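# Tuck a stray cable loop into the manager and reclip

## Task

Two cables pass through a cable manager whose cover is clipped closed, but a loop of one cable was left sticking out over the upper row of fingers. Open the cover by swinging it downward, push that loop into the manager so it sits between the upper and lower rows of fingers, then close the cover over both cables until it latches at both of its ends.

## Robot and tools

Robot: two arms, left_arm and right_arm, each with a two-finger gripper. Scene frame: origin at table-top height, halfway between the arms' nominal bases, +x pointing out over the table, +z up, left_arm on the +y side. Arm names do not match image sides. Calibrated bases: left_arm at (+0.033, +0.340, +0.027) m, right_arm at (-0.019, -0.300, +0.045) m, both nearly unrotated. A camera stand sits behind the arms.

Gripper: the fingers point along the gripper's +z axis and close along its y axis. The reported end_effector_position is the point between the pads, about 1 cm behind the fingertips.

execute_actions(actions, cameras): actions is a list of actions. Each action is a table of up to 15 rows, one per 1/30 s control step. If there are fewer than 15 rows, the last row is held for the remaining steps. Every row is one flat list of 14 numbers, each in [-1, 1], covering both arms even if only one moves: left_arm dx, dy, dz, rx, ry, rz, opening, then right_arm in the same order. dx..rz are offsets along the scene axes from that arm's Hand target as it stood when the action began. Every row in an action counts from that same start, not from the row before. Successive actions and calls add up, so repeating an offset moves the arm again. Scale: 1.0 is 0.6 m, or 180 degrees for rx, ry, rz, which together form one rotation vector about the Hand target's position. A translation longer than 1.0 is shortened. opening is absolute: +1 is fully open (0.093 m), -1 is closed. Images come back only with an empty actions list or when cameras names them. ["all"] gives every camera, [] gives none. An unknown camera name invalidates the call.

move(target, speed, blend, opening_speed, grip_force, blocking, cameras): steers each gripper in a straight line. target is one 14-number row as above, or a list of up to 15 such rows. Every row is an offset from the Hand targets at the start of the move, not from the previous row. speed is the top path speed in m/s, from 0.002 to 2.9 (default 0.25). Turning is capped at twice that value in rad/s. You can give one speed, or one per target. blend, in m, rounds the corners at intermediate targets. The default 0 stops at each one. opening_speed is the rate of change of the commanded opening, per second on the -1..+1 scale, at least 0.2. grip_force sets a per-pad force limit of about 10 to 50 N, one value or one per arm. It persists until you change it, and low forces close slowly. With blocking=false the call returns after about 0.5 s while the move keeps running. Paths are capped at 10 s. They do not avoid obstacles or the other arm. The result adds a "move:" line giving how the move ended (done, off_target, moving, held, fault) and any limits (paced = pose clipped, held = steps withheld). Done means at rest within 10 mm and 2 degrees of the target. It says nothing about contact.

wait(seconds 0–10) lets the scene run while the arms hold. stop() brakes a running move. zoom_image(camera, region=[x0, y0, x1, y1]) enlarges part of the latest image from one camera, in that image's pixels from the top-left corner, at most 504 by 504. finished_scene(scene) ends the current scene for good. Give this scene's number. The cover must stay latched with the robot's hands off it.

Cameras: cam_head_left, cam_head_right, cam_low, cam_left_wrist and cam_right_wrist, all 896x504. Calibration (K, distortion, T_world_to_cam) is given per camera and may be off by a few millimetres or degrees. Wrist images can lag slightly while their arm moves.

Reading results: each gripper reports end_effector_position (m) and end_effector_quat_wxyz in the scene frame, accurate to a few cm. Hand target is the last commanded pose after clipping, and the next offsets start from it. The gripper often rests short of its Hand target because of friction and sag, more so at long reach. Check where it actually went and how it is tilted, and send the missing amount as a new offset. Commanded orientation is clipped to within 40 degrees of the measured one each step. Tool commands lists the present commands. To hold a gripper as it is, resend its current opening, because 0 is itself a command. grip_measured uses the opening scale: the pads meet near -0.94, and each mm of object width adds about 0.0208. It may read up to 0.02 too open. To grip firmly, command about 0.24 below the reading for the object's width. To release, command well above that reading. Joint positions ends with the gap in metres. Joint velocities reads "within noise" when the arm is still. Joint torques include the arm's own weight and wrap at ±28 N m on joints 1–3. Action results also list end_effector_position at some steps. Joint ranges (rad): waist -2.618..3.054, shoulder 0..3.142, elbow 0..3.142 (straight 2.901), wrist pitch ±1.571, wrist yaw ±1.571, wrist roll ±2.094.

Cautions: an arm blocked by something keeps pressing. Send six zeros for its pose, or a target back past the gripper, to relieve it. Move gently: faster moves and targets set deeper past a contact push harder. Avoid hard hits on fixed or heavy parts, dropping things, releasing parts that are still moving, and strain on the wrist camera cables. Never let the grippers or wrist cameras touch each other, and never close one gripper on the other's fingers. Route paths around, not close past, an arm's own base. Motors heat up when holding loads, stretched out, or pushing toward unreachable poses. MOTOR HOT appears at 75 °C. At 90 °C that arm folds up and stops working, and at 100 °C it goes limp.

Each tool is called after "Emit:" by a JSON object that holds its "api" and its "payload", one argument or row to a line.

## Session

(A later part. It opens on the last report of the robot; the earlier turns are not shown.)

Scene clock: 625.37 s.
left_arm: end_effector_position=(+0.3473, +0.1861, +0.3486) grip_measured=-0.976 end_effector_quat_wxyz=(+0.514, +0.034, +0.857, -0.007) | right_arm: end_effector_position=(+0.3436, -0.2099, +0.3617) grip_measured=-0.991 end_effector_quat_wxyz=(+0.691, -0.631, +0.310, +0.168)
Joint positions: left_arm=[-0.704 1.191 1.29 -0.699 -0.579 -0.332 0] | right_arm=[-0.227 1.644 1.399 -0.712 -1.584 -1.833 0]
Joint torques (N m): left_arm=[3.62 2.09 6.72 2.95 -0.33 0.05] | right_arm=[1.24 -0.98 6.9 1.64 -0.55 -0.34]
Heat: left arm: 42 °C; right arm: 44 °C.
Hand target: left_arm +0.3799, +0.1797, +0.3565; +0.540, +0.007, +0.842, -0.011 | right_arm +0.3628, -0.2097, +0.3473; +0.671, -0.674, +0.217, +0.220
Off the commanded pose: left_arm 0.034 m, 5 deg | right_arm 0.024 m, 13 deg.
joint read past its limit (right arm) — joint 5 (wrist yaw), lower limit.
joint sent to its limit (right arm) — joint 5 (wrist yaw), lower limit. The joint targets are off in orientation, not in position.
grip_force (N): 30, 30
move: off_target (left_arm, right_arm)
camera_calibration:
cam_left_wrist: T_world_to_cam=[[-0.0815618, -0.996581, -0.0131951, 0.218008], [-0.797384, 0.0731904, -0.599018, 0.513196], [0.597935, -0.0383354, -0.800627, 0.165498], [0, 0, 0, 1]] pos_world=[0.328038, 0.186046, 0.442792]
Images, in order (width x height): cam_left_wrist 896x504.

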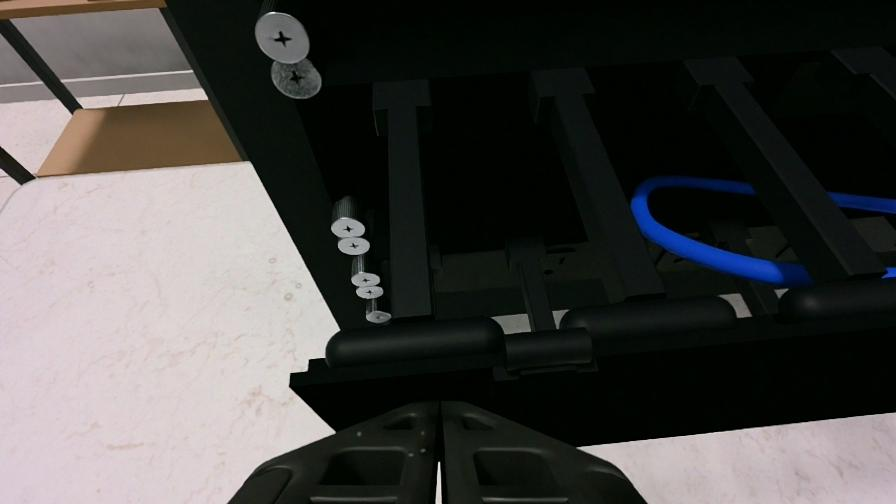

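Emit:
{"api": "move", "payload": {
  "target": [0.035,0.0,-0.0,0,0,0,-1,0.01,0.0,0.0,0,0,0,-1],
  "speed": 0.06,
  "cameras": ["cam_left_wrist"]
}}

Emit:
{"api": "zoom_image", "payload": {
  "camera": "cam_left_wrist",
  "region": [280, 280, 680, 460]
}}

Emit:
{"api": "move", "payload": {
  "target": [
    [-0.25,0.0,-0.0,0,0,0,-1,-0.12,0.0,0.0,0,0,0,-1],
    [-0.25,0.0,0.1,0,0,0,-1,-0.17,0.0,0.0,0.0,0.0,-0.4,-1]
  ],
  "speed": 0.15,
  "cameras": ["cam_head_right"]
}}

Scene clock: 631.23 s.
left_arm: end_effector_position=(+0.3483, +0.1865, +0.3490) grip_measured=-0.976 end_effector_quat_wxyz=(+0.499, +0.049, +0.865, -0.020) | right_arm: end_effector_position=(+0.3446, -0.2101, +0.3624) grip_measured=-0.991 end_effector_quat_wxyz=(+0.688, -0.625, +0.321, +0.180)
Joint positions: left_arm=[-0.669 1.196 1.318 -0.732 -0.503 -0.309 0] | right_arm=[-0.227 1.709 1.507 -1.005 -1.584 -2.047 0]
Joint torques (N m): left_arm=[4.57 5.04 6.24 3.49 -0.65 0.04] | right_arm=[1.4 -0.87 6.78 1.79 -0.66 -0.33]
Motor temperatures (°C): left_arm=[23 41 37 38 24 23 28] | right_arm=[25 35 44 32 27 24 26]
Heat: left arm: 41 °C; right arm: 44 °C.
Hand target: left_arm +0.4008, +0.1796, +0.3564; +0.540, +0.007, +0.842, -0.011 | right_arm +0.3688, -0.2097, +0.3472; +0.671, -0.674, +0.217, +0.220
Off the commanded pose: left_arm 0.054 m, 7 deg | right_arm 0.029 m, 14 deg.
joint read past its limit (right arm) — joint 5 (wrist yaw), lower limit.
joint sent to its limit (right arm) — joint 5 (wrist yaw), lower limit; joint 6 (wrist roll), lower limit. The joint targets are off in position and orientation.
grip_force (N): 30, 30
move: off_target (left_arm, right_arm)
camera_calibration:
cam_left_wrist: T_world_to_cam=[[-0.120126, -0.992753, -0.00325554, 0.227742], [-0.813931, 0.100364, -0.572227, 0.505533], [0.568407, -0.0660894, -0.820089, 0.187477], [0, 0, 0, 1]] pos_world=[0.332263, 0.187744, 0.443769]
Images, in order (width x height): cam_left_wrist 896x504.

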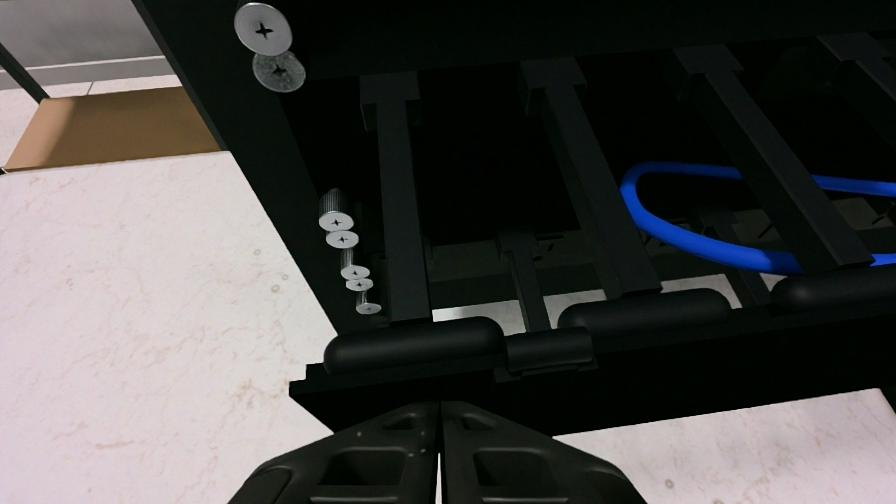

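Scaled by 1.260.

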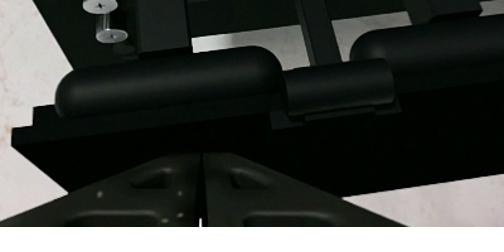

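Scene clock: 637.10 s.
left_arm: end_effector_position=(+0.2498, +0.1786, +0.4043) grip_measured=-0.976 end_effector_quat_wxyz=(+0.528, +0.022, +0.849, -0.003) | right_arm: end_effector_position=(+0.2673, -0.2108, +0.3541) grip_measured=-0.991 end_effector_quat_wxyz=(+0.677, -0.415, +0.566, -0.222)
Joint positions: left_arm=[-1.156 1.181 1.58 -1.27 -0.955 -0.749 0] | right_arm=[0.282 0.634 0.535 0.115 -0.032 -0.949 0]
Joint torques (N m): left_arm=[-0.13 -2.14 7.25 1.3 -0.69 -0.19] | right_arm=[0.47 -0.34 5.85 1.86 0 0.06]
Heat: left arm: 40 °C; right arm: 43 °C.
Hand target: left_arm +0.2508, +0.1797, +0.4165; +0.540, +0.007, +0.842, -0.011 | right_arm +0.2668, -0.2098, +0.3471; +0.672, -0.417, +0.572, -0.217
Off the commanded pose: left_arm 0.012 m, 3 deg | right_arm 0.007 m, 1 deg.
grip_force (N): 30, 30
move: off_target (left_arm)
Images, in order (width x height): cam_head_right 896x504.

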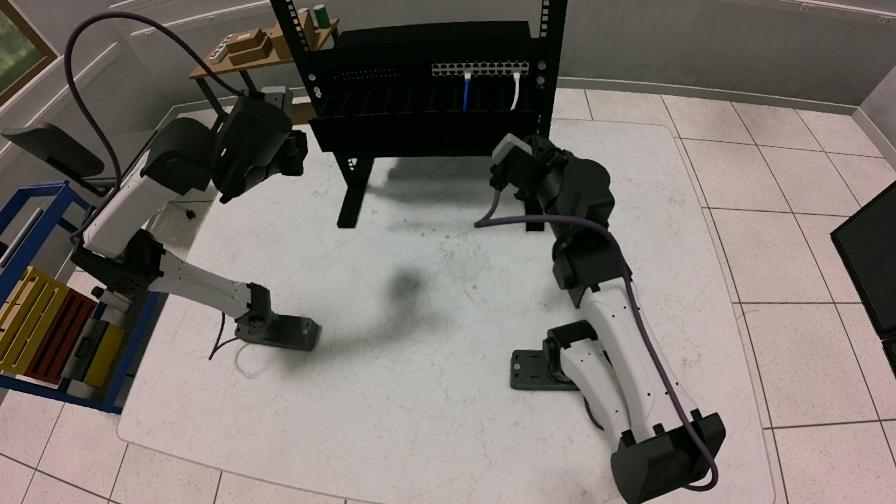

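Emit:
{"api": "move", "payload": {
  "target": [
    [0,0,0,0,0,0,-1,-0.04,0.025,0.01,0.274,0.173,-0.157,-1],
    [0,0,0,0,0,0,-1,0.12,0.025,0.01,0.274,0.173,-0.157,-1],
    [0,0,0,0,0,0,-1,0.22,0.025,0.01,0.274,0.173,-0.157,-1]
  ],
  "speed": [0.15,0.15,0.06],
  "cameras": ["cam_right_wrist"]
}}

Emit:
{"api": "zoom_image", "payload": {
  "camera": "cam_right_wrist",
  "region": [300, 150, 800, 480]
}}

Scene clock: 647.80 s.
left_arm: end_effector_position=(+0.2498, +0.1786, +0.4043) grip_measured=-0.976 end_effector_quat_wxyz=(+0.528, +0.022, +0.849, -0.003) | right_arm: end_effector_position=(+0.3447, -0.1990, +0.3389) grip_measured=-0.991 end_effector_quat_wxyz=(+0.483, -0.029, +0.875, -0.006)
Joint positions: left_arm=[-1.156 1.181 1.58 -1.27 -0.955 -0.749 0] | right_arm=[0.416 1.247 1.255 -0.608 0.334 0.175 0]
Joint torques (N m): left_arm=[-0.1 -2.15 7.31 1.31 -0.7 -0.19] | right_arm=[-3.73 4.49 7.47 3.72 0.22 -0.04]
Heat: left arm: 38 °C; right arm: 43 °C.
Hand target: left_arm +0.2508, +0.1796, +0.4165; +0.540, +0.007, +0.842, -0.011 | right_arm +0.3988, -0.1947, +0.3532; +0.540, +0.000, +0.842, +0.001
Off the commanded pose: left_arm 0.012 m, 3 deg | right_arm 0.056 m, 8 deg.
grip_force (N): 30, 30
move: off_target (left_arm, right_arm)
camera_calibration:
cam_right_wrist: T_world_to_cam=[[0.0356141, -0.9989, 0.0304986, -0.219456], [-0.835766, -0.0465024, -0.547113, 0.505015], [0.547929, -0.00600476, -0.836503, 0.174513], [0, 0, 0, 1]] pos_world=[0.33427, -0.194682, 0.428974]
Images, in order (width x height): cam_right_wrist 896x504.

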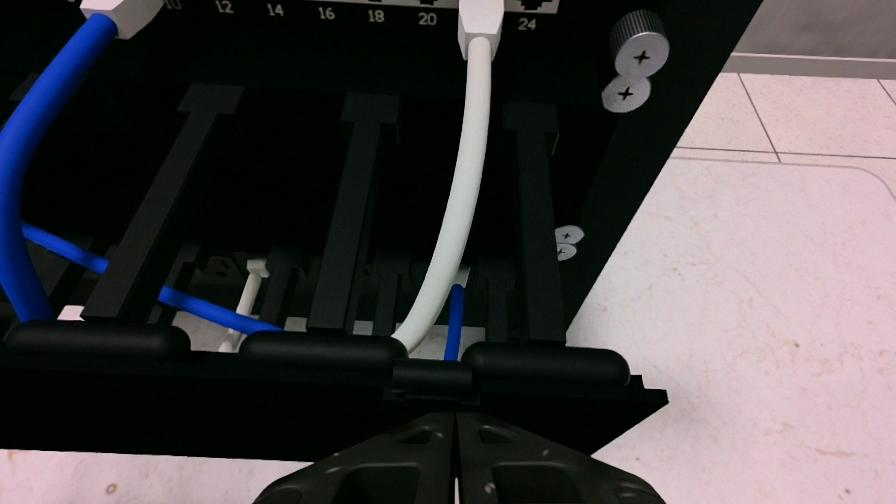

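Scaled by 1.008.

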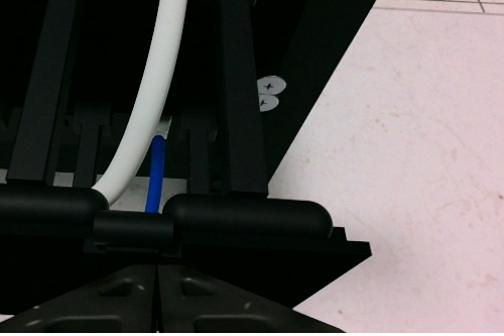

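Emit:
{"api": "move", "payload": {
  "target": [
    [0,0,0.0,0,0,0,-1,-0.12,0.0,0,0,0,0,-1],
    [-0.08,0,0.0,0,0,0,-1,-0.15,0.1,0.15,0,0,0,-1]
  ],
  "speed": 0.15,
  "blend": [0.02,0],
  "cameras": ["cam_right_wrist","cam_left_wrist","cam_head_right","cam_low"]
}}

Emit:
{"api": "zoom_image", "payload": {
  "camera": "cam_right_wrist",
  "region": [300, 0, 700, 300]
}}

Emit:
{"api": "zoom_image", "payload": {
  "camera": "cam_low",
  "region": [300, 80, 640, 300]
}}

Scene clock: 654.10 s.
left_arm: end_effector_position=(+0.2031, +0.1746, +0.4107) grip_measured=-0.976 end_effector_quat_wxyz=(+0.539, +0.037, +0.841, -0.037) | right_arm: end_effector_position=(+0.3085, -0.1355, +0.4379) grip_measured=-0.991 end_effector_quat_wxyz=(+0.538, -0.006, +0.843, -0.001)
Joint positions: left_arm=[-1.434 1.192 1.645 -1.563 -1.088 -1.085 0] | right_arm=[0.751 1.35 1.663 -0.879 0.665 0.364 0]
Joint torques (N m): left_arm=[-0.12 -3.34 4.33 0.9 -0.84 -0.19] | right_arm=[0.4 -3.32 7.8 1.62 0.3 0.1]
Motor temperatures (°C): left_arm=[23 37 37 34 24 23 28] | right_arm=[25 34 44 37 27 24 26]
Heat: left arm: 37 °C; right arm: 44 °C.
Hand target: left_arm +0.2028, +0.1797, +0.4164; +0.540, +0.007, +0.841, -0.011 | right_arm +0.3087, -0.1347, +0.4432; +0.540, +0.000, +0.842, +0.001
Off the commanded pose: left_arm 0.008 m, 5 deg | right_arm 0.005 m, 1 deg.
joint sent to its limit (left arm) — joint 4 (wrist pitch), lower limit. The joint targets are off in orientation, not in position.
grip_force (N): 30, 30
move: off_target (left_arm)
camera_calibration:
cam_left_wrist: T_world_to_cam=[[-0.117363, -0.992616, 0.0306552, 0.184271], [-0.75811, 0.0696116, -0.6484, 0.449228], [0.641479, -0.0993384, -0.760682, 0.286404], [0, 0, 0, 1]] pos_world=[0.178469, 0.18009, 0.503493]
cam_right_wrist: T_world_to_cam=[[0.00172676, -0.999998, -0.000794519, -0.133775], [-0.760672, -0.000797752, -0.649136, 0.559621], [0.649134, 0.00172527, -0.760672, 0.214171], [0, 0, 0, 1]] pos_world=[0.286894, -0.133698, 0.526077]
Images, in order (width x height): cam_head_right 896x504, cam_low 896x504, cam_left_wrist 896x504, cam_right_wrist 896x504.

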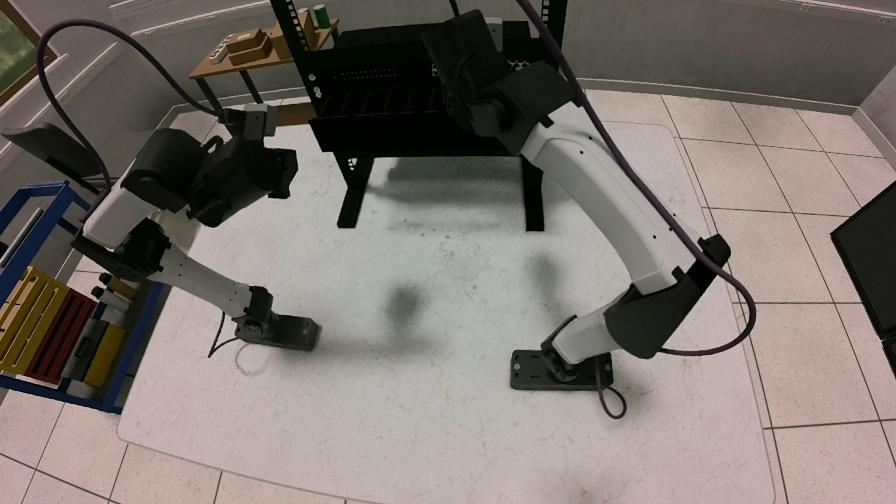

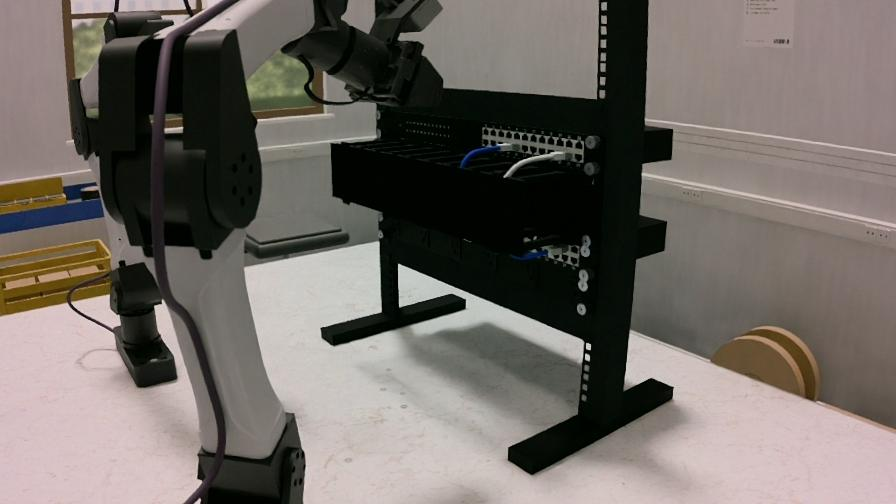

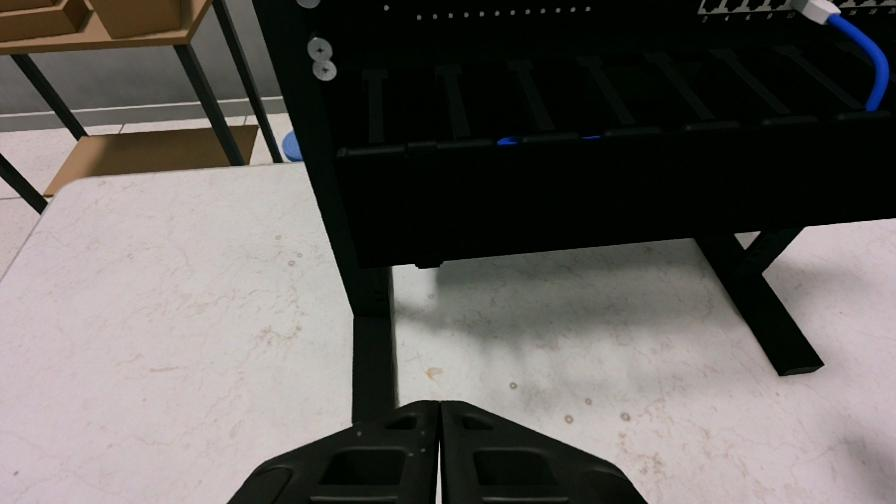

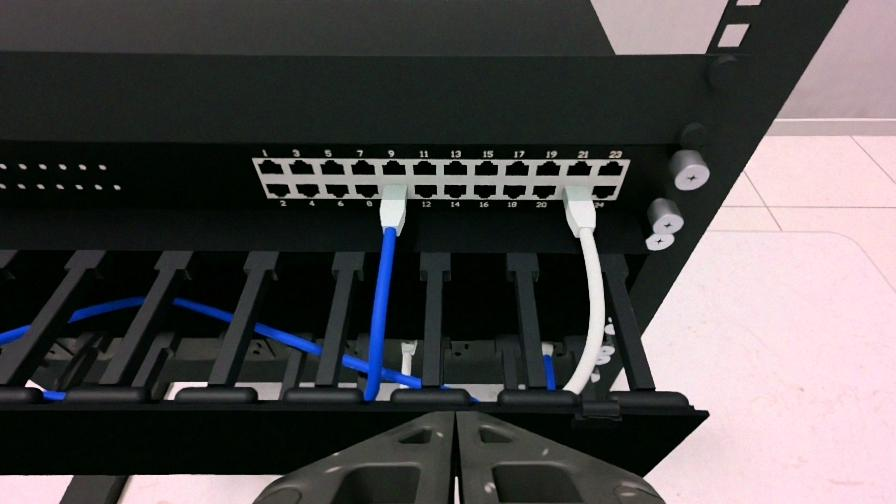

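Scaled by 1.260.

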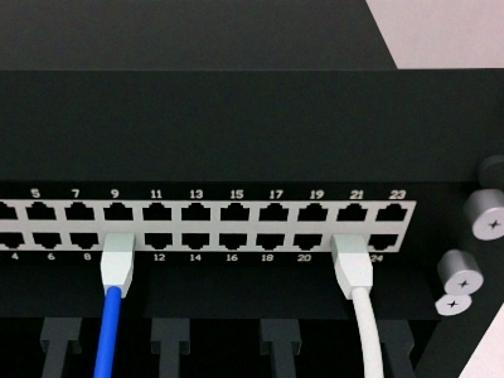

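Scaled by 1.482.

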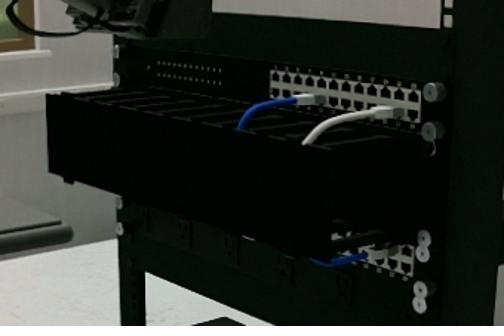

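Emit:
{"api": "zoom_image", "payload": {
  "camera": "cam_right_wrist",
  "region": [460, 330, 760, 460]
}}

Scaled by 1.680.

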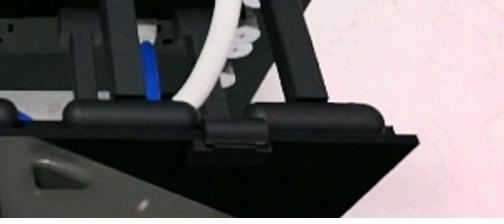

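Emit:
{"api": "finished_scene", "payload": {
  "scene": 2
}}

The scene is finished: the task was done.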